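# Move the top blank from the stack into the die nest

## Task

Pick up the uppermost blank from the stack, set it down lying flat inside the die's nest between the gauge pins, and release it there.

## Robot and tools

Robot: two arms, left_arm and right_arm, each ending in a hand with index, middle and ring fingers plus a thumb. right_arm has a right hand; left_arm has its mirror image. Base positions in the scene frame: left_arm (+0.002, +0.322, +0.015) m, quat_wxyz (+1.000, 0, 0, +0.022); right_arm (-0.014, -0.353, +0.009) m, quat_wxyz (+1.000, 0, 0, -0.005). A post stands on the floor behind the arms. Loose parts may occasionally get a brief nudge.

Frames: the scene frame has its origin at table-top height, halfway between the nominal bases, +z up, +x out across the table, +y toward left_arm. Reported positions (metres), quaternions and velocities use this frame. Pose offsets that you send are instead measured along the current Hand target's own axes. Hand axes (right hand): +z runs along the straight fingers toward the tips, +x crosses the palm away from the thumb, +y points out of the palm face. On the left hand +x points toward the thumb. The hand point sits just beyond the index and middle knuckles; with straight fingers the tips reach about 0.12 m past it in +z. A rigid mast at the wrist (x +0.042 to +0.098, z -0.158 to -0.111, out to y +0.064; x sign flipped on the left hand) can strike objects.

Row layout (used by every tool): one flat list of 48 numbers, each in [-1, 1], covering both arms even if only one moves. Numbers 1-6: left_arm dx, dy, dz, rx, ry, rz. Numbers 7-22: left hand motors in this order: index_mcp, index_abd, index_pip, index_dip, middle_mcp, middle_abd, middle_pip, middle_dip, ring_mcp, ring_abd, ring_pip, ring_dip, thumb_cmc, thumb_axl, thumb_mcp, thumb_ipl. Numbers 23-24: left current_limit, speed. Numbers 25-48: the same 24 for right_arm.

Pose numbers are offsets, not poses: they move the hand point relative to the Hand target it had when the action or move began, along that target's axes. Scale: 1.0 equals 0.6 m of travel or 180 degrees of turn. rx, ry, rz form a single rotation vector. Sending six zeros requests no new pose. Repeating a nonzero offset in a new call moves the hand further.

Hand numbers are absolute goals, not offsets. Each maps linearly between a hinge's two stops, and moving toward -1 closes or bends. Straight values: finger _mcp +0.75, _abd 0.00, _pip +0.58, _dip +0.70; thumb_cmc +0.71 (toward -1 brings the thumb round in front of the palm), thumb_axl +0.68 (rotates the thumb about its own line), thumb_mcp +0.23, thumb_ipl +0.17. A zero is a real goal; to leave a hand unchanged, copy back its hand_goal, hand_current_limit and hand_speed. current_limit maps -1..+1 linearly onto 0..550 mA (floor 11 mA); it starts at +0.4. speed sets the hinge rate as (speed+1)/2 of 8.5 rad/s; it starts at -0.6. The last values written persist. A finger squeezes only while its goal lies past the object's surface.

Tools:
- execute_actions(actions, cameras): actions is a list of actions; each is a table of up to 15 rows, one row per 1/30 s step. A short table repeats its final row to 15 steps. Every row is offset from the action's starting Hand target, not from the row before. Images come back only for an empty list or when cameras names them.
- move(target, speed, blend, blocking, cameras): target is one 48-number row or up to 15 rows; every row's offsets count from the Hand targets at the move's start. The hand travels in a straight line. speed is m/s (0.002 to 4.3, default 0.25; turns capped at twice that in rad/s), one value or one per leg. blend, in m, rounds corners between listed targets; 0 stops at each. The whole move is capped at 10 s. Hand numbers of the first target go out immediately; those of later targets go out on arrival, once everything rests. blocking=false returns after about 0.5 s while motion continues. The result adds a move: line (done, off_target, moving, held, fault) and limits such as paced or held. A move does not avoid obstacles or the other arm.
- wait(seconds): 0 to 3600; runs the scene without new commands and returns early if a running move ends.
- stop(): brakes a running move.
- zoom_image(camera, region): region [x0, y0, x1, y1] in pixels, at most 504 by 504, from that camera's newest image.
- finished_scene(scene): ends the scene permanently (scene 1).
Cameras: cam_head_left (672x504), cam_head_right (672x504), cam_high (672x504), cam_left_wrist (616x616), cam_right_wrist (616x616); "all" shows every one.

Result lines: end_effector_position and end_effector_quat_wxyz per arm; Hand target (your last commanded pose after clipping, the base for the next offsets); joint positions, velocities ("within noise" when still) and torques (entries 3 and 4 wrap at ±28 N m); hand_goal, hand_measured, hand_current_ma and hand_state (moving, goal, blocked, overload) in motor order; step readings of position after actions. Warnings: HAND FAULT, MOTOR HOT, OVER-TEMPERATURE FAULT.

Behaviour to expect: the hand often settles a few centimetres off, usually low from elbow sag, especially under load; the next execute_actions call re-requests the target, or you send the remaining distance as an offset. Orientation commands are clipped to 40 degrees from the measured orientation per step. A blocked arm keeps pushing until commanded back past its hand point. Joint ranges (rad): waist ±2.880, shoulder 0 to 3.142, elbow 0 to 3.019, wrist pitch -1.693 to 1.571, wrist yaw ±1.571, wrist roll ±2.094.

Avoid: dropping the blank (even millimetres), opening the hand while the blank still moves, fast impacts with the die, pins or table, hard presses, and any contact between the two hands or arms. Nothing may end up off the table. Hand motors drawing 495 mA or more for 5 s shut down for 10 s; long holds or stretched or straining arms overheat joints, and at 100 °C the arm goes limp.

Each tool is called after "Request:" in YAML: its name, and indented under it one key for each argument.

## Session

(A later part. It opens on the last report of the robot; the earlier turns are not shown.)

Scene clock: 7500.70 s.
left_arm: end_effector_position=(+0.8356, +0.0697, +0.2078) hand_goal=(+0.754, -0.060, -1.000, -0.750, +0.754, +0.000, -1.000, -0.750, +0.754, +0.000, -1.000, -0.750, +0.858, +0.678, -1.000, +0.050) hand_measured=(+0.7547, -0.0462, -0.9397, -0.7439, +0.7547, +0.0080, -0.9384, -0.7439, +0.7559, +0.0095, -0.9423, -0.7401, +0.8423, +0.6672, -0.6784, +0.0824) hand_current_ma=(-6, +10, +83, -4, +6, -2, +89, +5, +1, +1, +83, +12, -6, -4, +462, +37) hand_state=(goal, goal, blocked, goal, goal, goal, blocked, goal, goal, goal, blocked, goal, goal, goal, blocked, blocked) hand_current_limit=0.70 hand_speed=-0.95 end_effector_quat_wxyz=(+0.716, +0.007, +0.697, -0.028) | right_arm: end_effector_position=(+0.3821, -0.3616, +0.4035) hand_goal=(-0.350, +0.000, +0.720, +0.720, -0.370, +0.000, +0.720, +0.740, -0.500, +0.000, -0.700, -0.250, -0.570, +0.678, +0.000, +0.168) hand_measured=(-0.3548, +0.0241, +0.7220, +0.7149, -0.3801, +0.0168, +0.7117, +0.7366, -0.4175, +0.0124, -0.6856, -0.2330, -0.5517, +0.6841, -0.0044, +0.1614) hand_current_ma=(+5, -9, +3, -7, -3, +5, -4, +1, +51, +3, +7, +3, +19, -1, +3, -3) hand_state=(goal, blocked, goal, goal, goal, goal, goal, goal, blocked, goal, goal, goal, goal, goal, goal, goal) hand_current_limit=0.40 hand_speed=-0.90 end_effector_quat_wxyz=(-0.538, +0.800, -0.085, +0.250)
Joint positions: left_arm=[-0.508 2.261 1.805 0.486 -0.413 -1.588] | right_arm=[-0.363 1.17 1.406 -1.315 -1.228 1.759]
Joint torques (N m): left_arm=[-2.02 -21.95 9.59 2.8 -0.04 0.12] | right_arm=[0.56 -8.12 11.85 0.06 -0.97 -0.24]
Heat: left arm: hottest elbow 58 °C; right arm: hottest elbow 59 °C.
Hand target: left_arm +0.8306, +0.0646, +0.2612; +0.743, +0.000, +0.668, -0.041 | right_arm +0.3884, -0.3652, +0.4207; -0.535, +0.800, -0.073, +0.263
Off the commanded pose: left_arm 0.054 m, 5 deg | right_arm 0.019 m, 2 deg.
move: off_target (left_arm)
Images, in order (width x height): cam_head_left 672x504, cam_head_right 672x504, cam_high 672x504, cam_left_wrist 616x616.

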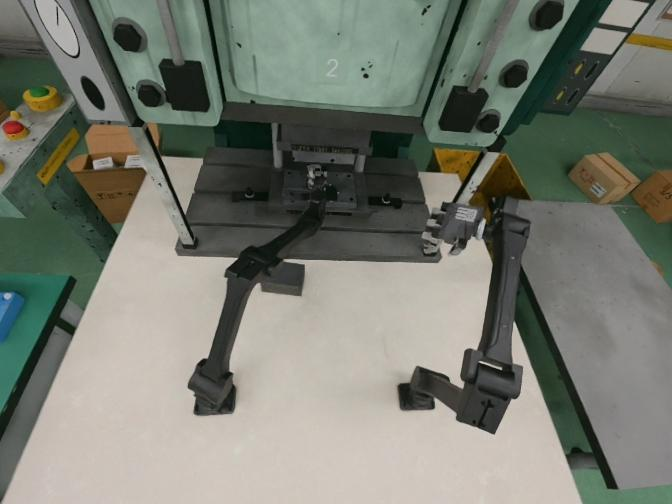

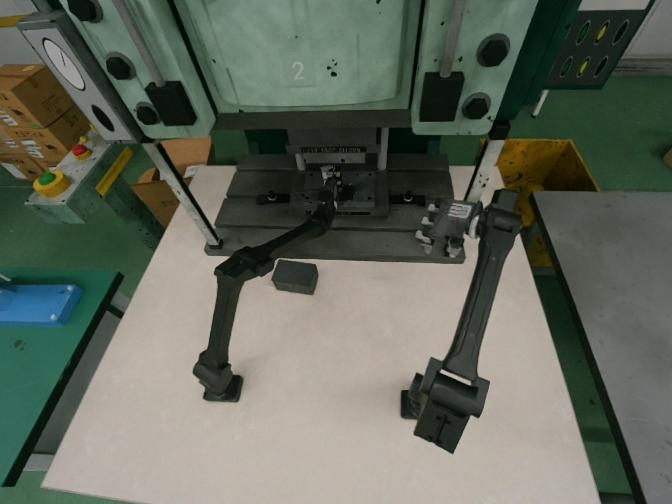

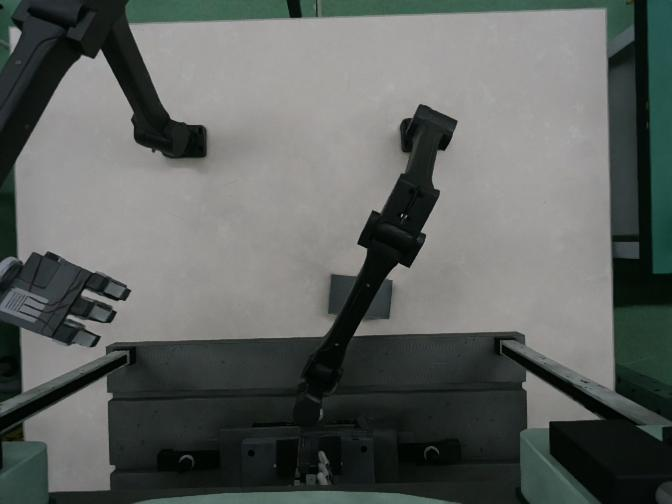

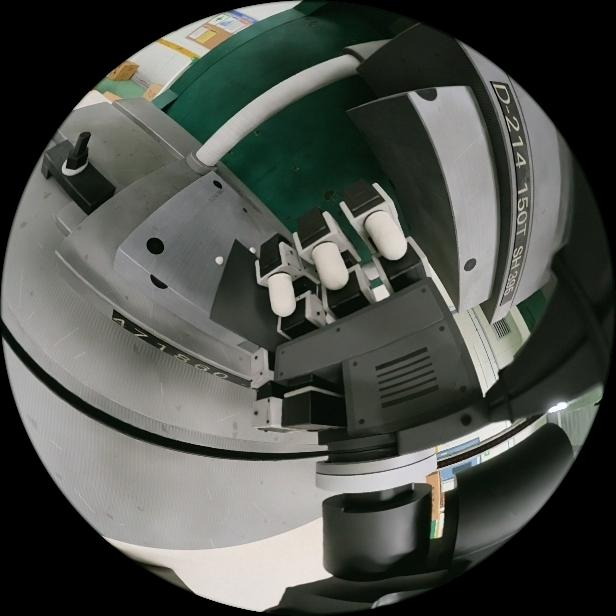

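Request:
wait:
  seconds: 0.1
  cameras: ["cam_high","cam_head_left","cam_head_right","cam_left_wrist"]

Request:
zoom_image:
  camera: "cam_high"
  region: [265, 430, 350, 494]

Request:
zoom_image:
  camera: "cam_head_right"
  region: [325, 180, 375, 212]

Request:
zoom_image:
  camera: "cam_head_left"
  region: [295, 180, 345, 212]

Request:
zoom_image:
  camera: "cam_left_wrist"
  region: [190, 200, 450, 460]

Scene clock: 7538.10 s.
left_arm: end_effector_position=(+0.8356, +0.0697, +0.2078) hand_goal=(+0.754, -0.060, -1.000, -0.750, +0.754, +0.000, -1.000, -0.750, +0.754, +0.000, -1.000, -0.750, +0.858, +0.678, -1.000, +0.050) hand_measured=(+0.7547, -0.0477, -0.9384, -0.7426, +0.7559, +0.0080, -0.9397, -0.7439, +0.7559, +0.0095, -0.9423, -0.7414, +0.8423, +0.6672, -0.6784, +0.0814) hand_current_ma=(-5, +10, +87, -5, +7, +1, +89, +3, +1, -1, +81, +7, -3, -3, +462, +43) hand_state=(goal, goal, blocked, goal, goal, goal, blocked, goal, goal, goal, blocked, goal, goal, goal, blocked, blocked) hand_current_limit=0.70 hand_speed=-0.95 end_effector_quat_wxyz=(+0.716, +0.007, +0.697, -0.028) | right_arm: end_effector_position=(+0.3821, -0.3616, +0.4035) hand_goal=(-0.350, +0.000, +0.720, +0.720, -0.370, +0.000, +0.720, +0.740, -0.500, +0.000, -0.700, -0.250, -0.570, +0.678, +0.000, +0.168) hand_measured=(-0.3560, +0.0241, +0.7207, +0.7149, -0.3789, +0.0153, +0.7130, +0.7366, -0.4163, +0.0124, -0.6856, -0.2317, -0.5517, +0.6841, -0.0054, +0.1614) hand_current_ma=(+8, -3, +8, -8, +1, +0, +1, +6, +42, +0, +11, -3, +11, +1, +3, -6) hand_state=(goal, blocked, goal, goal, goal, goal, goal, goal, blocked, goal, goal, goal, goal, goal, goal, goal) hand_current_limit=0.40 hand_speed=-0.90 end_effector_quat_wxyz=(-0.538, +0.800, -0.085, +0.250)
Joint positions: left_arm=[-0.508 2.261 1.805 0.486 -0.413 -1.588] | right_arm=[-0.363 1.17 1.406 -1.315 -1.228 1.759]
Joint torques (N m): left_arm=[-2.08 -22.12 9.61 2.81 -0.07 0.11] | right_arm=[0.91 -8.23 11.88 -0.05 -0.96 -0.21]
Heat: left arm: hottest elbow 57 °C; right arm: hottest elbow 59 °C.
Hand target: left_arm +0.8306, +0.0646, +0.2612; +0.743, +0.000, +0.668, -0.041 | right_arm +0.3884, -0.3652, +0.4207; -0.535, +0.800, -0.073, +0.263
Off the commanded pose: left_arm 0.054 m, 5 deg | right_arm 0.019 m, 2 deg.
wait: 0.10 s; at rest from the start
Images, in order (width x height): cam_head_left 672x504, cam_head_right 672x504, cam_high 672x504, cam_left_wrist 616x616.

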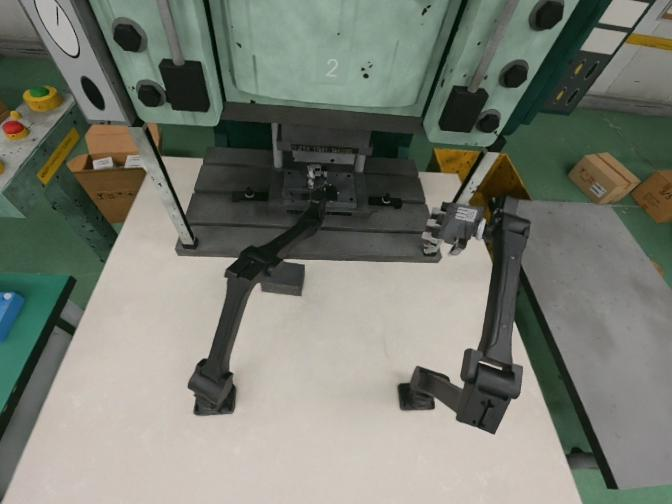

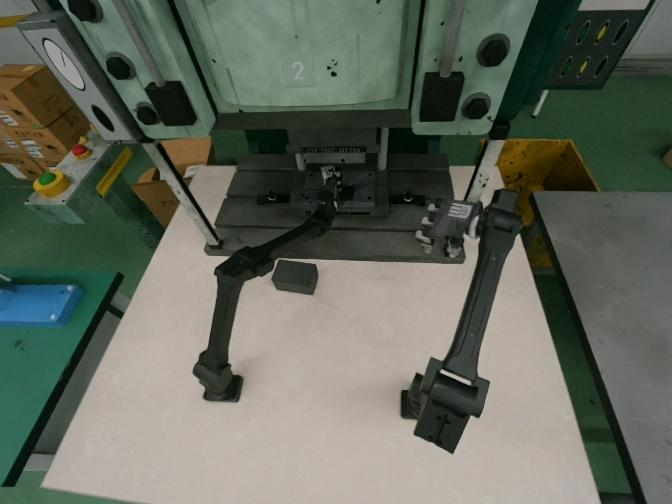

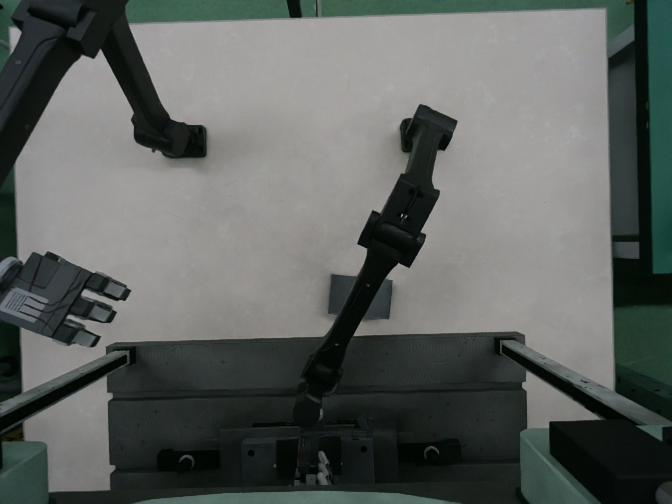

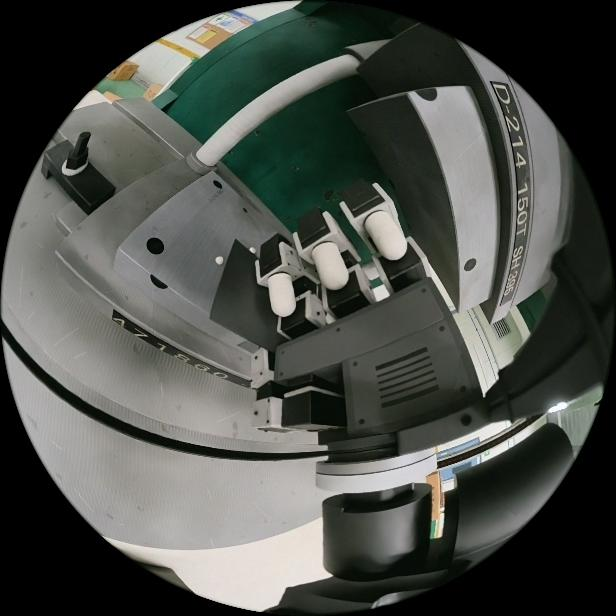

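Scaled by 5.929 from the camera's image (finer frame: 960x720).

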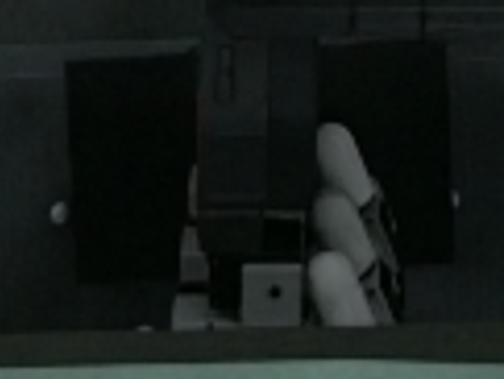

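Scaled by 10.080 from the camera's image (finer frame: 960x720).

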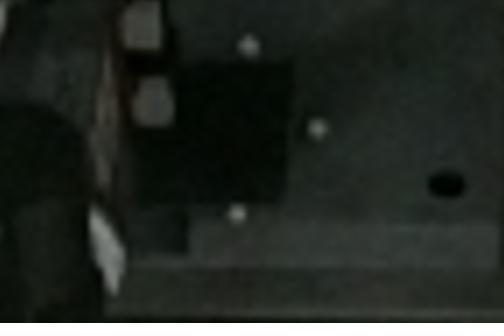

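Scaled by 10.080 from the camera's image (finer frame: 960x720).

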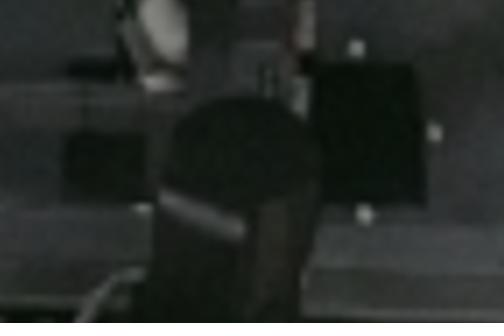

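Scaled by 1.938 from the camera's image (finer frame: 880x880).

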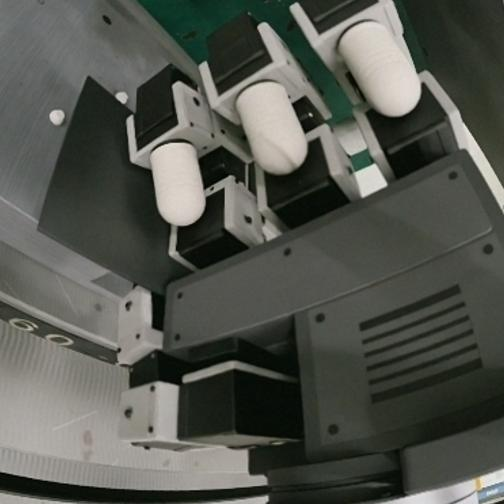

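Request:
move:
  target: [0.0205,-0.0089,-0.0016,0.006,0,0,0.753,-0.06,-1.0,-0.75,0.753,0,-1.0,-0.75,0.753,0,-1.0,-0.75,0.857,0.678,-1.0,0.05,0.7,-0.95,0,0,0,0,0,0,-0.35,0,0.72,0.72,-0.37,0,0.72,0.74,-0.50,0,-0.70,-0.25,-0.571,0.678,0.0,0.168,0.40,-0.9]
  speed: 0.03
  cameras: ["cam_high","cam_head_right"]

Request:
zoom_image:
  camera: "cam_high"
  region: [265, 430, 350, 494]

Request:
zoom_image:
  camera: "cam_head_right"
  region: [325, 180, 375, 212]

Scene clock: 7581.80 s.
left_arm: end_effector_position=(+0.8350, +0.0685, +0.2066) hand_goal=(+0.754, -0.060, -1.000, -0.750, +0.754, +0.000, -1.000, -0.750, +0.754, +0.000, -1.000, -0.750, +0.858, +0.678, -1.000, +0.050) hand_measured=(+0.7535, -0.0477, -0.9397, -0.7439, +0.7559, +0.0080, -0.9384, -0.7439, +0.7559, +0.0095, -0.9423, -0.7414, +0.8423, +0.6672, -0.6784, +0.0814) hand_current_ma=(-12, +7, +81, -1, +11, -4, +89, +3, +2, +5, +84, +13, -6, +2, +462, +44) hand_state=(goal, goal, blocked, goal, goal, goal, blocked, goal, goal, goal, blocked, goal, goal, goal, blocked, blocked) hand_current_limit=0.70 hand_speed=-0.95 end_effector_quat_wxyz=(+0.720, +0.009, +0.693, -0.034) | right_arm: end_effector_position=(+0.3821, -0.3616, +0.4035) hand_goal=(-0.350, +0.000, +0.720, +0.720, -0.370, +0.000, +0.720, +0.740, -0.500, +0.000, -0.700, -0.250, -0.570, +0.678, +0.000, +0.168) hand_measured=(-0.3548, +0.0241, +0.7207, +0.7162, -0.3801, +0.0168, +0.7130, +0.7366, -0.4175, +0.0124, -0.6856, -0.2305, -0.5529, +0.6841, -0.0044, +0.1614) hand_current_ma=(+5, +1, +3, -4, +0, -2, -4, +6, +48, +4, +15, +3, +13, +0, +3, -7) hand_state=(goal, blocked, goal, goal, goal, goal, goal, goal, blocked, goal, goal, goal, goal, goal, goal, goal) hand_current_limit=0.40 hand_speed=-0.90 end_effector_quat_wxyz=(-0.538, +0.800, -0.085, +0.250)
Joint positions: left_arm=[-0.508 2.261 1.795 0.509 -0.402 -1.588] | right_arm=[-0.363 1.17 1.406 -1.315 -1.228 1.759]
Joint torques (N m): left_arm=[-2.2 -20.78 9.69 3.03 0.14 0.13] | right_arm=[0.38 -8.23 11.88 -0.01 -0.97 -0.22]
Heat: left arm: hottest elbow 55 °C; right arm: hottest elbow 60 °C.
Hand target: left_arm +0.8307, +0.0586, +0.2493; +0.743, +0.007, +0.668, -0.047 | right_arm +0.3884, -0.3652, +0.4207; -0.535, +0.800, -0.073, +0.263
Off the commanded pose: left_arm 0.044 m, 4 deg | right_arm 0.019 m, 2 deg.
move: off_target (left_arm)
Images, in order (width x height): cam_head_right 672x504, cam_high 672x504.

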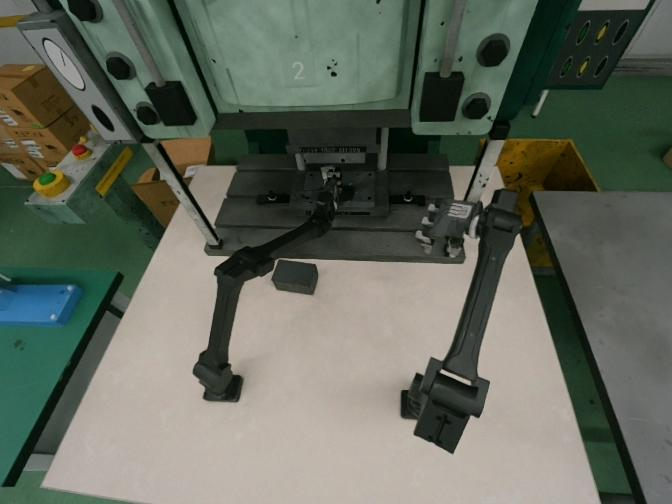

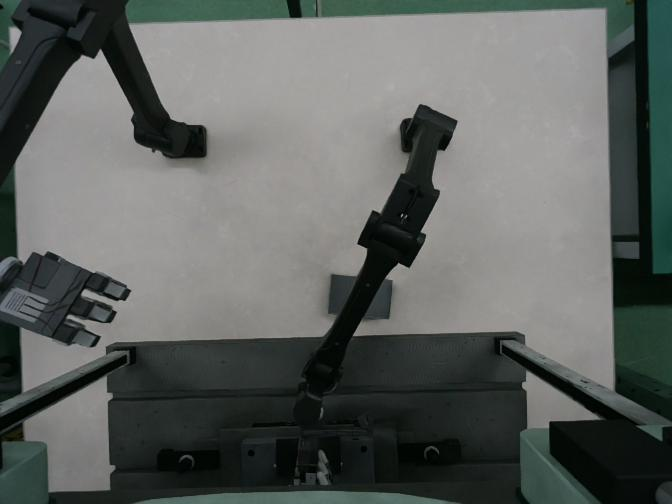

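Scaled by 5.929 from the camera's image (finer frame: 960x720).

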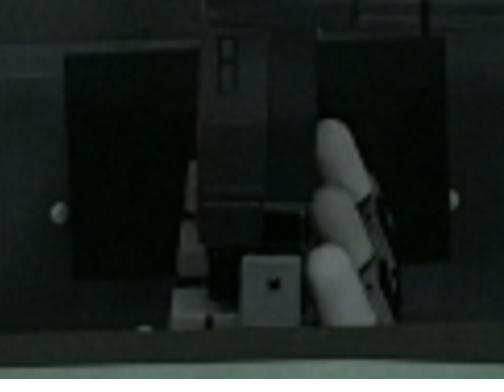

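Scaled by 10.080 from the camera's image (finer frame: 960x720).

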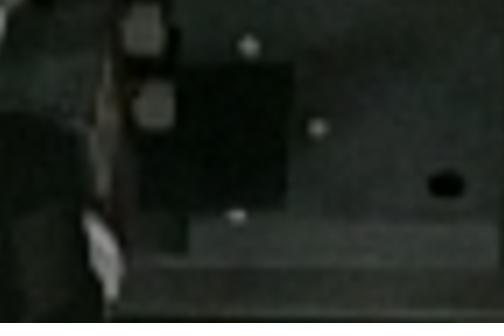

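Request:
move:
  target: [0.021,-0.0122,-0.0014,0,0,0,0.753,-0.06,-1.0,-0.75,0.753,0,-1.0,-0.75,0.753,0,-1.0,-0.75,0.857,0.678,-1.0,0.05,0.7,-0.95,0,0,0,0,0,0,-0.35,0,0.72,0.72,-0.37,0,0.72,0.74,-0.50,0,-0.70,-0.25,-0.571,0.678,0.0,0.168,0.40,-0.9]
  speed: 0.03
  cameras: ["cam_high","cam_head_right"]

Request:
zoom_image:
  camera: "cam_high"
  region: [265, 430, 350, 494]

Request:
zoom_image:
  camera: "cam_head_right"
  region: [325, 180, 375, 212]

Scene clock: 7589.97 s.
left_arm: end_effector_position=(+0.8317, +0.0596, +0.2097) hand_goal=(+0.754, -0.060, -1.000, -0.750, +0.754, +0.000, -1.000, -0.750, +0.754, +0.000, -1.000, -0.750, +0.858, +0.678, -1.000, +0.050) hand_measured=(+0.7535, -0.0477, -0.9384, -0.7439, +0.7547, +0.0080, -0.9384, -0.7452, +0.7559, +0.0095, -0.9423, -0.7414, +0.8423, +0.6672, -0.6784, +0.0814) hand_current_ma=(-4, +13, +88, -5, +8, -2, +84, -1, +4, +5, +86, +12, -7, -2, +465, +44) hand_state=(goal, goal, blocked, goal, goal, goal, blocked, goal, goal, goal, blocked, goal, goal, goal, blocked, blocked) hand_current_limit=0.70 hand_speed=-0.95 end_effector_quat_wxyz=(+0.725, +0.009, +0.688, -0.039) | right_arm: end_effector_position=(+0.3821, -0.3616, +0.4035) hand_goal=(-0.350, +0.000, +0.720, +0.720, -0.370, +0.000, +0.720, +0.740, -0.500, +0.000, -0.700, -0.250, -0.570, +0.678, +0.000, +0.168) hand_measured=(-0.3560, +0.0241, +0.7207, +0.7162, -0.3789, +0.0168, +0.7117, +0.7378, -0.4163, +0.0124, -0.6856, -0.2330, -0.5517, +0.6830, -0.0044, +0.1614) hand_current_ma=(+1, -6, +7, -12, +0, +4, -9, +2, +45, +1, +13, +5, +9, -1, +9, -5) hand_state=(goal, blocked, goal, goal, goal, goal, goal, goal, blocked, goal, goal, goal, goal, goal, goal, goal) hand_current_limit=0.40 hand_speed=-0.90 end_effector_quat_wxyz=(-0.538, +0.800, -0.085, +0.250)
Joint positions: left_arm=[-0.52 2.261 1.795 0.524 -0.408 -1.588] | right_arm=[-0.363 1.17 1.406 -1.315 -1.228 1.759]
Joint torques (N m): left_arm=[-2.08 -19.78 10.22 2.96 -0.04 0.12] | right_arm=[0.62 -8.23 11.95 -0.08 -0.97 -0.24]
Heat: left arm: hottest elbow 55 °C; right arm: hottest elbow 60 °C.
Hand target: left_arm +0.8306, +0.0507, +0.2371; +0.743, +0.007, +0.668, -0.047 | right_arm +0.3884, -0.3652, +0.4207; -0.535, +0.800, -0.073, +0.263
Off the commanded pose: left_arm 0.029 m, 3 deg | right_arm 0.019 m, 2 deg.
move: off_target (left_arm)
Images, in order (width x height): cam_head_right 672x504, cam_high 672x504.

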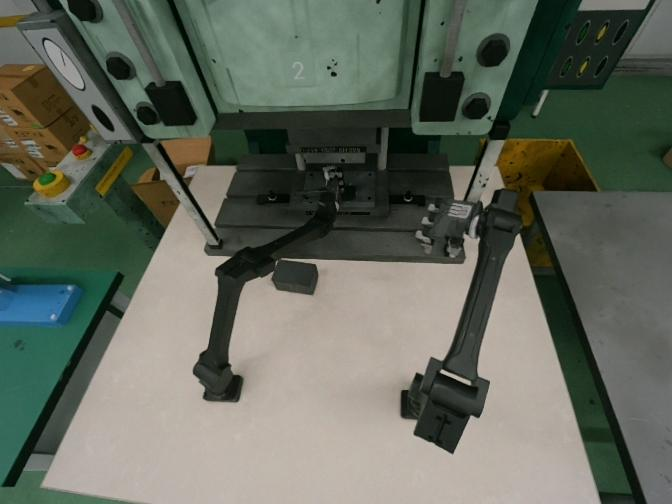

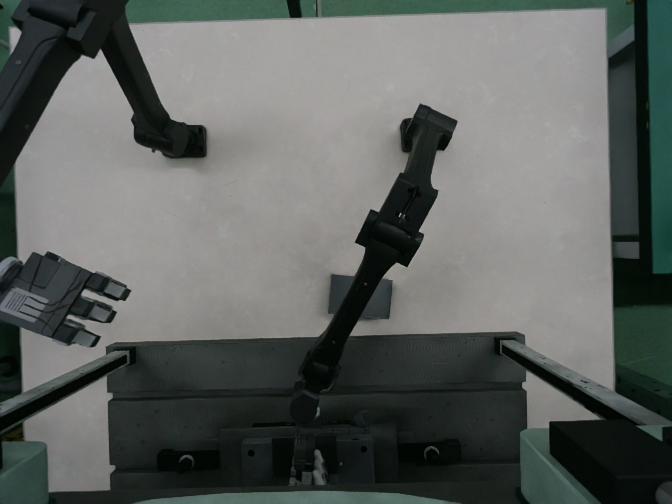

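Scaled by 5.929 from the camera's image (finer frame: 960x720).

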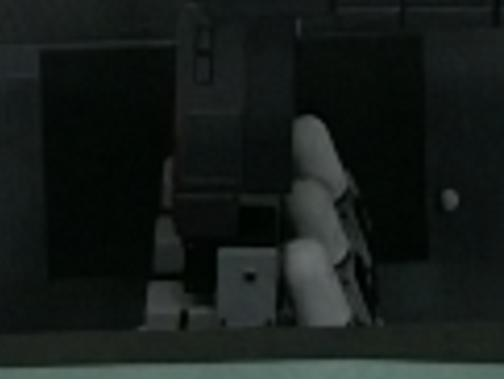

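Scaled by 10.080 from the camera's image (finer frame: 960x720).

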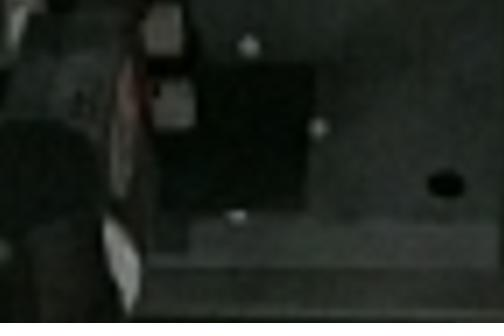

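Request:
move:
  target: [0.0115,0.0388,-0.0036,0,0,0,0.753,-0.06,-1.0,-0.75,0.753,0,-1.0,-0.75,0.753,0,-1.0,-0.75,0.857,0.678,-1.0,0.05,0.7,-0.95,0,0,0,0,0,0,-0.35,0,0.72,0.72,-0.37,0,0.72,0.74,-0.50,0,-0.70,-0.25,-0.571,0.678,0.0,0.168,0.40,-0.9]
  speed: 0.03
  cameras: ["cam_high","cam_head_right"]

Request:
zoom_image:
  camera: "cam_high"
  region: [265, 430, 350, 494]

Request:
zoom_image:
  camera: "cam_head_right"
  region: [325, 180, 375, 212]

Scene clock: 7609.90 s.
left_arm: end_effector_position=(+0.8279, +0.0643, +0.1933) hand_goal=(+0.754, -0.060, -1.000, -0.750, +0.754, +0.000, -1.000, -0.750, +0.754, +0.000, -1.000, -0.750, +0.858, +0.678, -1.000, +0.050) hand_measured=(+0.7535, -0.0477, -0.9384, -0.7439, +0.7547, +0.0080, -0.9384, -0.7439, +0.7559, +0.0095, -0.9423, -0.7414, +0.8423, +0.6672, -0.6784, +0.0814) hand_current_ma=(-9, +14, +90, -9, +5, -4, +89, +3, +6, -4, +80, +8, -6, -2, +459, +41) hand_state=(goal, goal, blocked, goal, goal, goal, blocked, goal, goal, goal, blocked, goal, goal, goal, blocked, blocked) hand_current_limit=0.70 hand_speed=-0.95 end_effector_quat_wxyz=(+0.722, +0.017, +0.690, -0.043) | right_arm: end_effector_position=(+0.3821, -0.3616, +0.4035) hand_goal=(-0.350, +0.000, +0.720, +0.720, -0.370, +0.000, +0.720, +0.740, -0.500, +0.000, -0.700, -0.250, -0.570, +0.678, +0.000, +0.168) hand_measured=(-0.3548, +0.0227, +0.7207, +0.7149, -0.3801, +0.0183, +0.7117, +0.7366, -0.4163, +0.0124, -0.6856, -0.2317, -0.5517, +0.6841, -0.0044, +0.1624) hand_current_ma=(+7, +1, +7, -11, -5, +7, -6, +0, +43, +0, +12, +11, +15, +2, +9, +0) hand_state=(goal, blocked, goal, goal, goal, goal, goal, goal, blocked, goal, goal, goal, goal, goal, goal, goal) hand_current_limit=0.40 hand_speed=-0.90 end_effector_quat_wxyz=(-0.538, +0.800, -0.085, +0.250)
Joint positions: left_arm=[-0.514 2.261 1.751 0.56 -0.384 -1.588] | right_arm=[-0.363 1.17 1.406 -1.315 -1.228 1.759]
Joint torques (N m): left_arm=[-0.85 -20.25 9.61 2.78 0.13 0.14] | right_arm=[0.73 -8.59 11.9 0.02 -0.99 -0.23]
Heat: left arm: hottest elbow 55 °C; right arm: hottest elbow 60 °C.
Hand target: left_arm +0.8310, +0.0735, +0.2287; +0.743, +0.007, +0.668, -0.047 | right_arm +0.3884, -0.3652, +0.4207; -0.535, +0.800, -0.073, +0.263
Off the commanded pose: left_arm 0.037 m, 4 deg | right_arm 0.019 m, 2 deg.
move: off_target (left_arm)
Images, in order (width x height): cam_head_right 672x504, cam_high 672x504.

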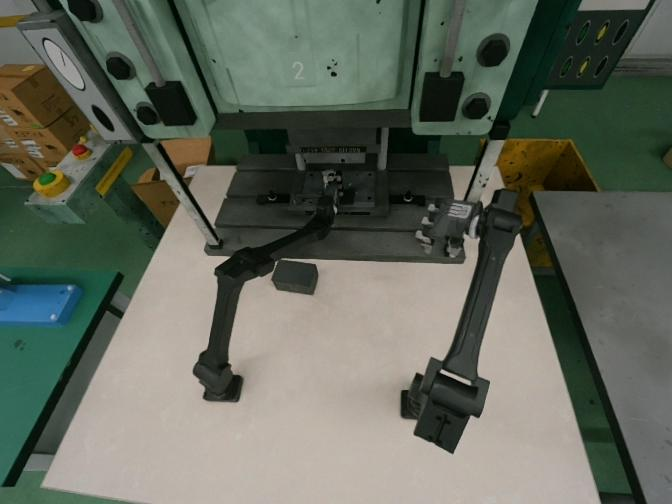

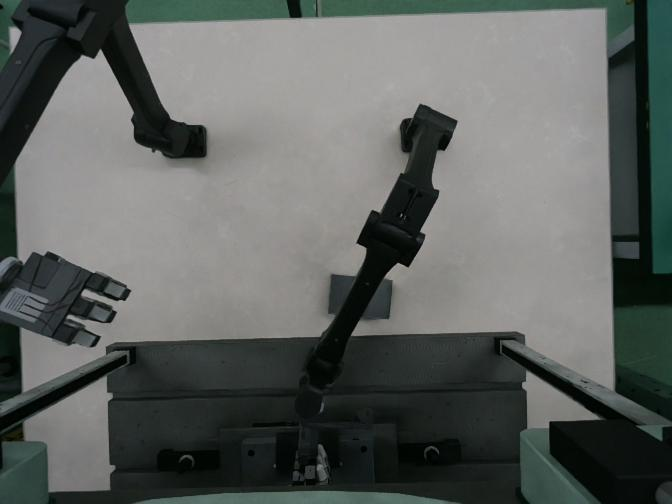

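Scaled by 5.929 from the camera's image (finer frame: 960x720).

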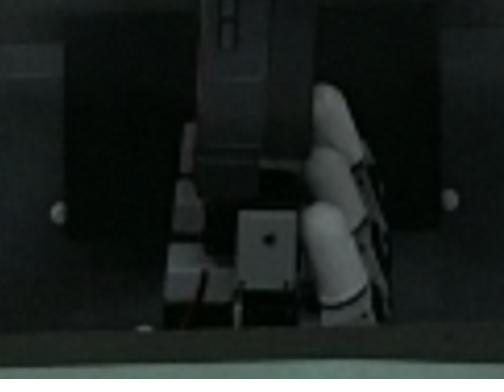

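Scaled by 10.080 from the camera's image (finer frame: 960x720).

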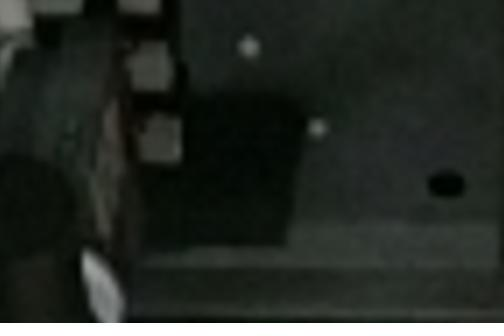

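Request:
zoom_image:
  camera: "cam_high"
  region: [265, 418, 350, 482]

Request:
wait:
  seconds: 0.1
  cameras: ["cam_high","cam_head_left","cam_head_right","cam_left_wrist"]

Request:
zoom_image:
  camera: "cam_head_left"
  region: [295, 180, 345, 212]

Request:
zoom_image:
  camera: "cam_left_wrist"
  region: [190, 200, 450, 460]

Scaled by 5.929 from the camera's image (finer frame: 960x720).

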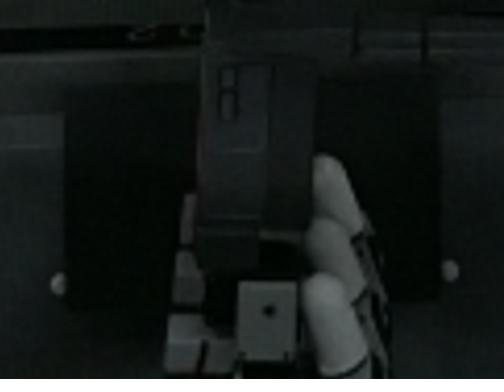

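Scene clock: 7618.37 s.
left_arm: end_effector_position=(+0.8279, +0.0643, +0.1933) hand_goal=(+0.754, -0.060, -1.000, -0.750, +0.754, +0.000, -1.000, -0.750, +0.754, +0.000, -1.000, -0.750, +0.858, +0.678, -1.000, +0.050) hand_measured=(+0.7547, -0.0477, -0.9384, -0.7439, +0.7559, +0.0080, -0.9384, -0.7439, +0.7559, +0.0109, -0.9423, -0.7401, +0.8423, +0.6672, -0.6784, +0.0814) hand_current_ma=(-14, +8, +90, -7, +5, -4, +85, +5, +5, +2, +85, +9, -5, +2, +461, +36) hand_state=(goal, goal, blocked, goal, goal, goal, blocked, goal, goal, goal, blocked, goal, goal, goal, blocked, blocked) hand_current_limit=0.70 hand_speed=-0.95 end_effector_quat_wxyz=(+0.722, +0.017, +0.690, -0.043) | right_arm: end_effector_position=(+0.3821, -0.3616, +0.4035) hand_goal=(-0.350, +0.000, +0.720, +0.720, -0.370, +0.000, +0.720, +0.740, -0.500, +0.000, -0.700, -0.250, -0.570, +0.678, +0.000, +0.168) hand_measured=(-0.3560, +0.0241, +0.7207, +0.7162, -0.3789, +0.0183, +0.7130, +0.7366, -0.4163, +0.0124, -0.6856, -0.2305, -0.5517, +0.6851, -0.0044, +0.1614) hand_current_ma=(+8, +2, +7, -9, -2, +3, -7, +3, +39, +8, +4, -5, +18, +0, +4, -6) hand_state=(goal, blocked, goal, goal, goal, goal, goal, goal, blocked, goal, goal, goal, goal, goal, goal, goal) hand_current_limit=0.40 hand_speed=-0.90 end_effector_quat_wxyz=(-0.538, +0.800, -0.085, +0.250)
Joint positions: left_arm=[-0.514 2.261 1.751 0.56 -0.384 -1.588] | right_arm=[-0.363 1.17 1.406 -1.315 -1.228 1.759]
Joint torques (N m): left_arm=[-0.56 -20.01 9.5 2.89 0.14 0.14] | right_arm=[0.62 -8.41 11.79 0.02 -1 -0.26]
Heat: left arm: hottest elbow 55 °C; right arm: hottest elbow 60 °C.
Hand target: left_arm +0.8310, +0.0734, +0.2287; +0.743, +0.007, +0.668, -0.047 | right_arm +0.3884, -0.3652, +0.4207; -0.535, +0.800, -0.073, +0.263
Off the commanded pose: left_arm 0.037 m, 4 deg | right_arm 0.019 m, 2 deg.
wait: 0.10 s; at rest from the start
Images, in order (width x height): cam_head_left 672x504, cam_head_right 672x504, cam_high 672x504, cam_left_wrist 616x616.

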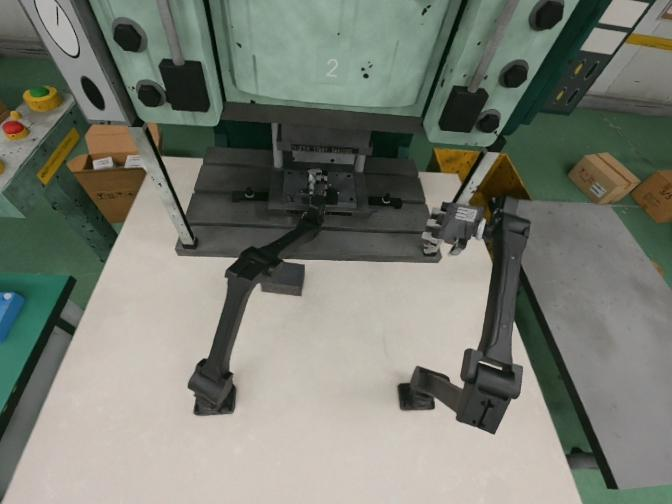

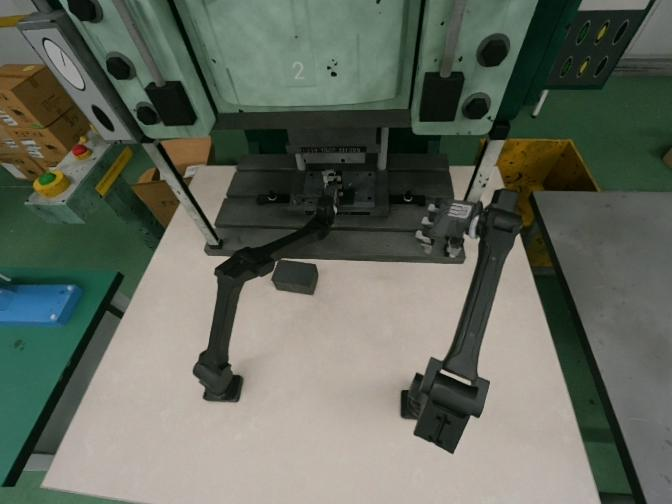

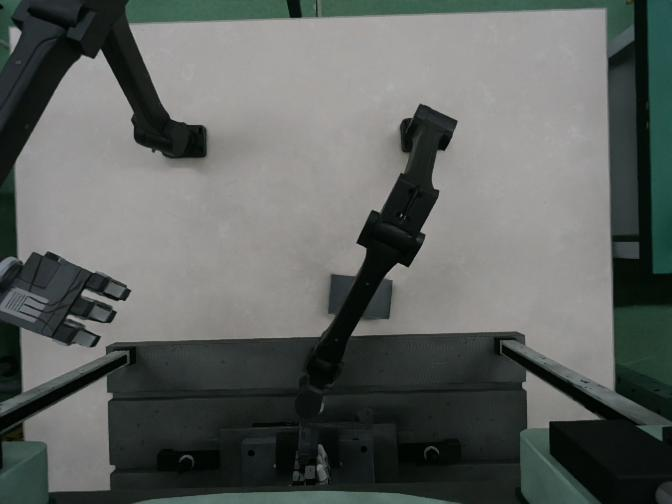

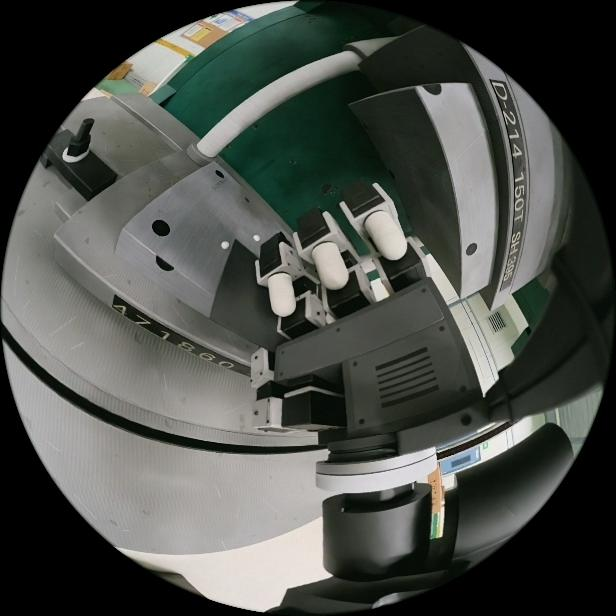

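Scaled by 10.080 from the camera's image (finer frame: 960x720).

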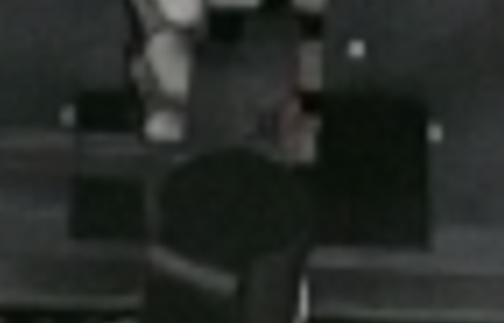

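Scaled by 1.938 from the camera's image (finer frame: 880x880).

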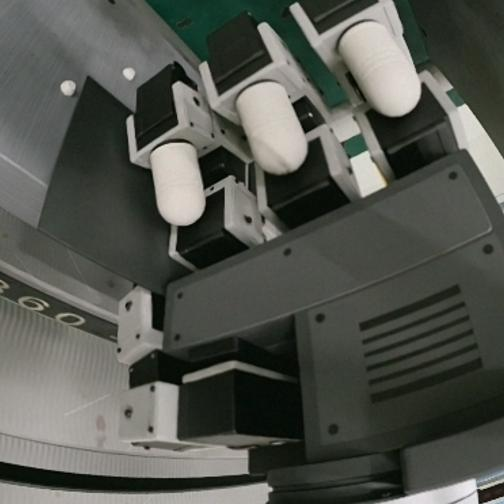

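Request:
move:
  target: [0.0209,0.0017,0.0078,-0.003,0,0,0.753,-0.06,-1.0,-0.75,0.753,0,-1.0,-0.75,0.753,0,-1.0,-0.75,0.857,0.678,-1.0,0.05,0.7,-0.95,0,0,0,0,0,0,-0.35,0,0.72,0.72,-0.37,0,0.72,0.74,-0.50,0,-0.70,-0.25,-0.571,0.678,0.0,0.168,0.40,-0.9]
  speed: 0.03
  cameras: ["cam_high","cam_head_right","cam_head_left","cam_left_wrist"]

Request:
zoom_image:
  camera: "cam_high"
  region: [265, 418, 350, 482]

Request:
zoom_image:
  camera: "cam_head_right"
  region: [325, 180, 375, 212]

Request:
zoom_image:
  camera: "cam_left_wrist"
  region: [190, 200, 450, 460]

Scene clock: 7643.77 s.
left_arm: end_effector_position=(+0.8284, +0.0653, +0.1861) hand_goal=(+0.754, -0.060, -1.000, -0.750, +0.754, +0.000, -1.000, -0.750, +0.754, +0.000, -1.000, -0.750, +0.858, +0.678, -1.000, +0.050) hand_measured=(+0.7547, -0.0477, -0.9397, -0.7439, +0.7559, +0.0080, -0.9384, -0.7452, +0.7559, +0.0109, -0.9423, -0.7401, +0.8423, +0.6672, -0.6784, +0.0814) hand_current_ma=(-12, +10, +80, -3, +9, -4, +85, +5, +5, -1, +81, +11, -7, +2, +462, +43) hand_state=(goal, goal, blocked, goal, goal, goal, blocked, goal, goal, goal, blocked, goal, goal, goal, blocked, blocked) hand_current_limit=0.70 hand_speed=-0.95 end_effector_quat_wxyz=(+0.721, +0.016, +0.691, -0.042) | right_arm: end_effector_position=(+0.3821, -0.3616, +0.4035) hand_goal=(-0.350, +0.000, +0.720, +0.720, -0.370, +0.000, +0.720, +0.740, -0.500, +0.000, -0.700, -0.250, -0.570, +0.678, +0.000, +0.168) hand_measured=(-0.3548, +0.0241, +0.7220, +0.7149, -0.3789, +0.0168, +0.7117, +0.7366, -0.4163, +0.0139, -0.6856, -0.2317, -0.5517, +0.6851, -0.0044, +0.1614) hand_current_ma=(+3, -5, +8, -6, -1, +6, -2, +9, +44, +7, +9, +3, +14, -2, +0, -5) hand_state=(goal, blocked, goal, goal, goal, goal, goal, goal, blocked, goal, goal, goal, goal, goal, goal, goal) hand_current_limit=0.40 hand_speed=-0.90 end_effector_quat_wxyz=(-0.538, +0.800, -0.085, +0.250)
Joint positions: left_arm=[-0.513 2.272 1.751 0.569 -0.388 -1.588] | right_arm=[-0.363 1.17 1.406 -1.315 -1.228 1.759]
Joint torques (N m): left_arm=[-0.56 -19.37 10.93 2.85 -0.02 0.11] | right_arm=[0.62 -8.23 11.75 0.05 -0.98 -0.25]
Heat: left arm: hottest elbow 55 °C; right arm: hottest elbow 60 °C.
Hand target: left_arm +0.8370, +0.0733, +0.2168; +0.743, +0.003, +0.668, -0.044 | right_arm +0.3884, -0.3652, +0.4207; -0.535, +0.800, -0.073, +0.263
Off the commanded pose: left_arm 0.033 m, 4 deg | right_arm 0.019 m, 2 deg.
move: off_target (left_arm)
Images, in order (width x height): cam_head_left 672x504, cam_head_right 672x504, cam_high 672x504, cam_left_wrist 616x616.

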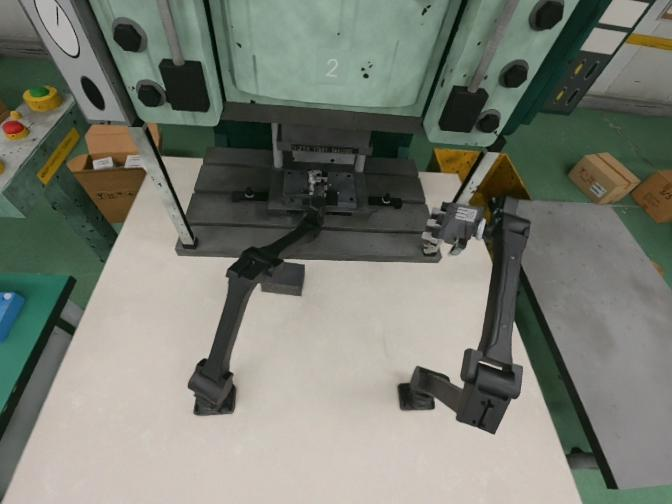

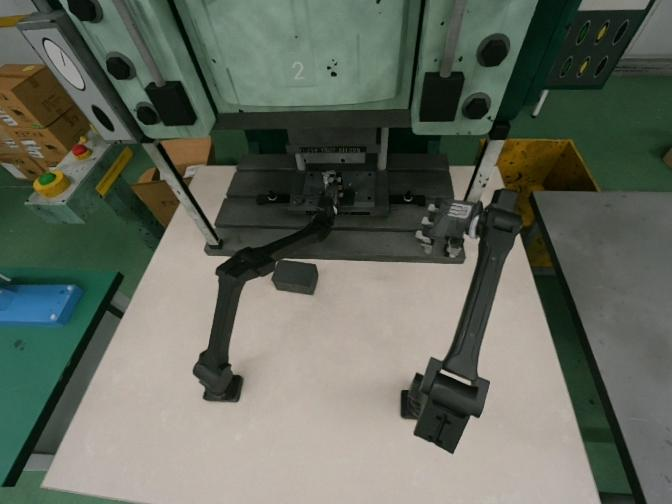

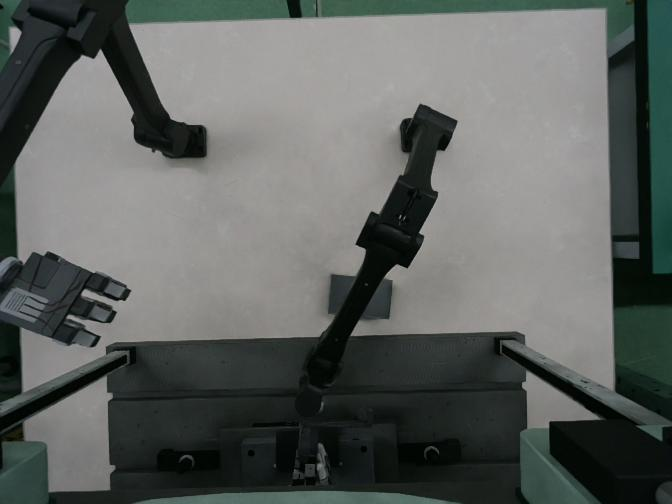

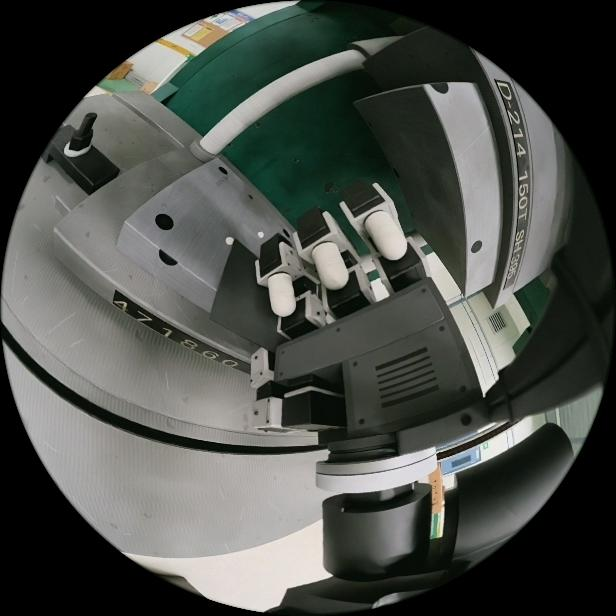

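Scaled by 5.929 from the camera's image (finer frame: 960x720).

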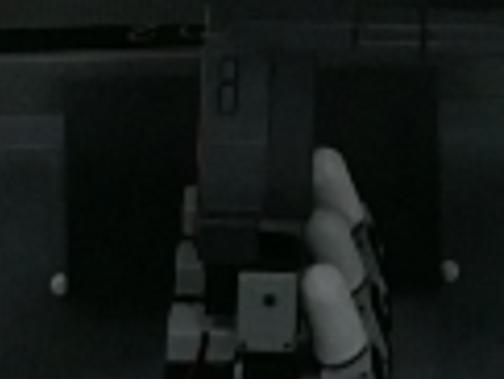

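Scaled by 10.080 from the camera's image (finer frame: 960x720).

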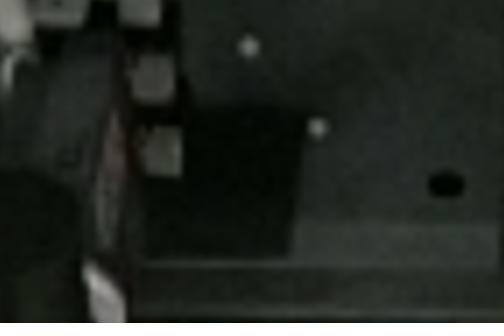

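Scaled by 1.938 from the camera's image (finer frame: 880x880).

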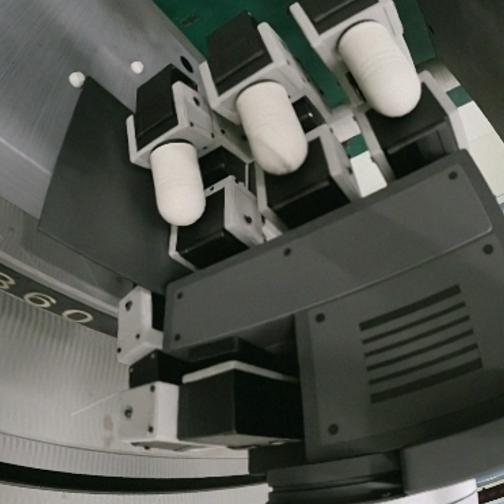

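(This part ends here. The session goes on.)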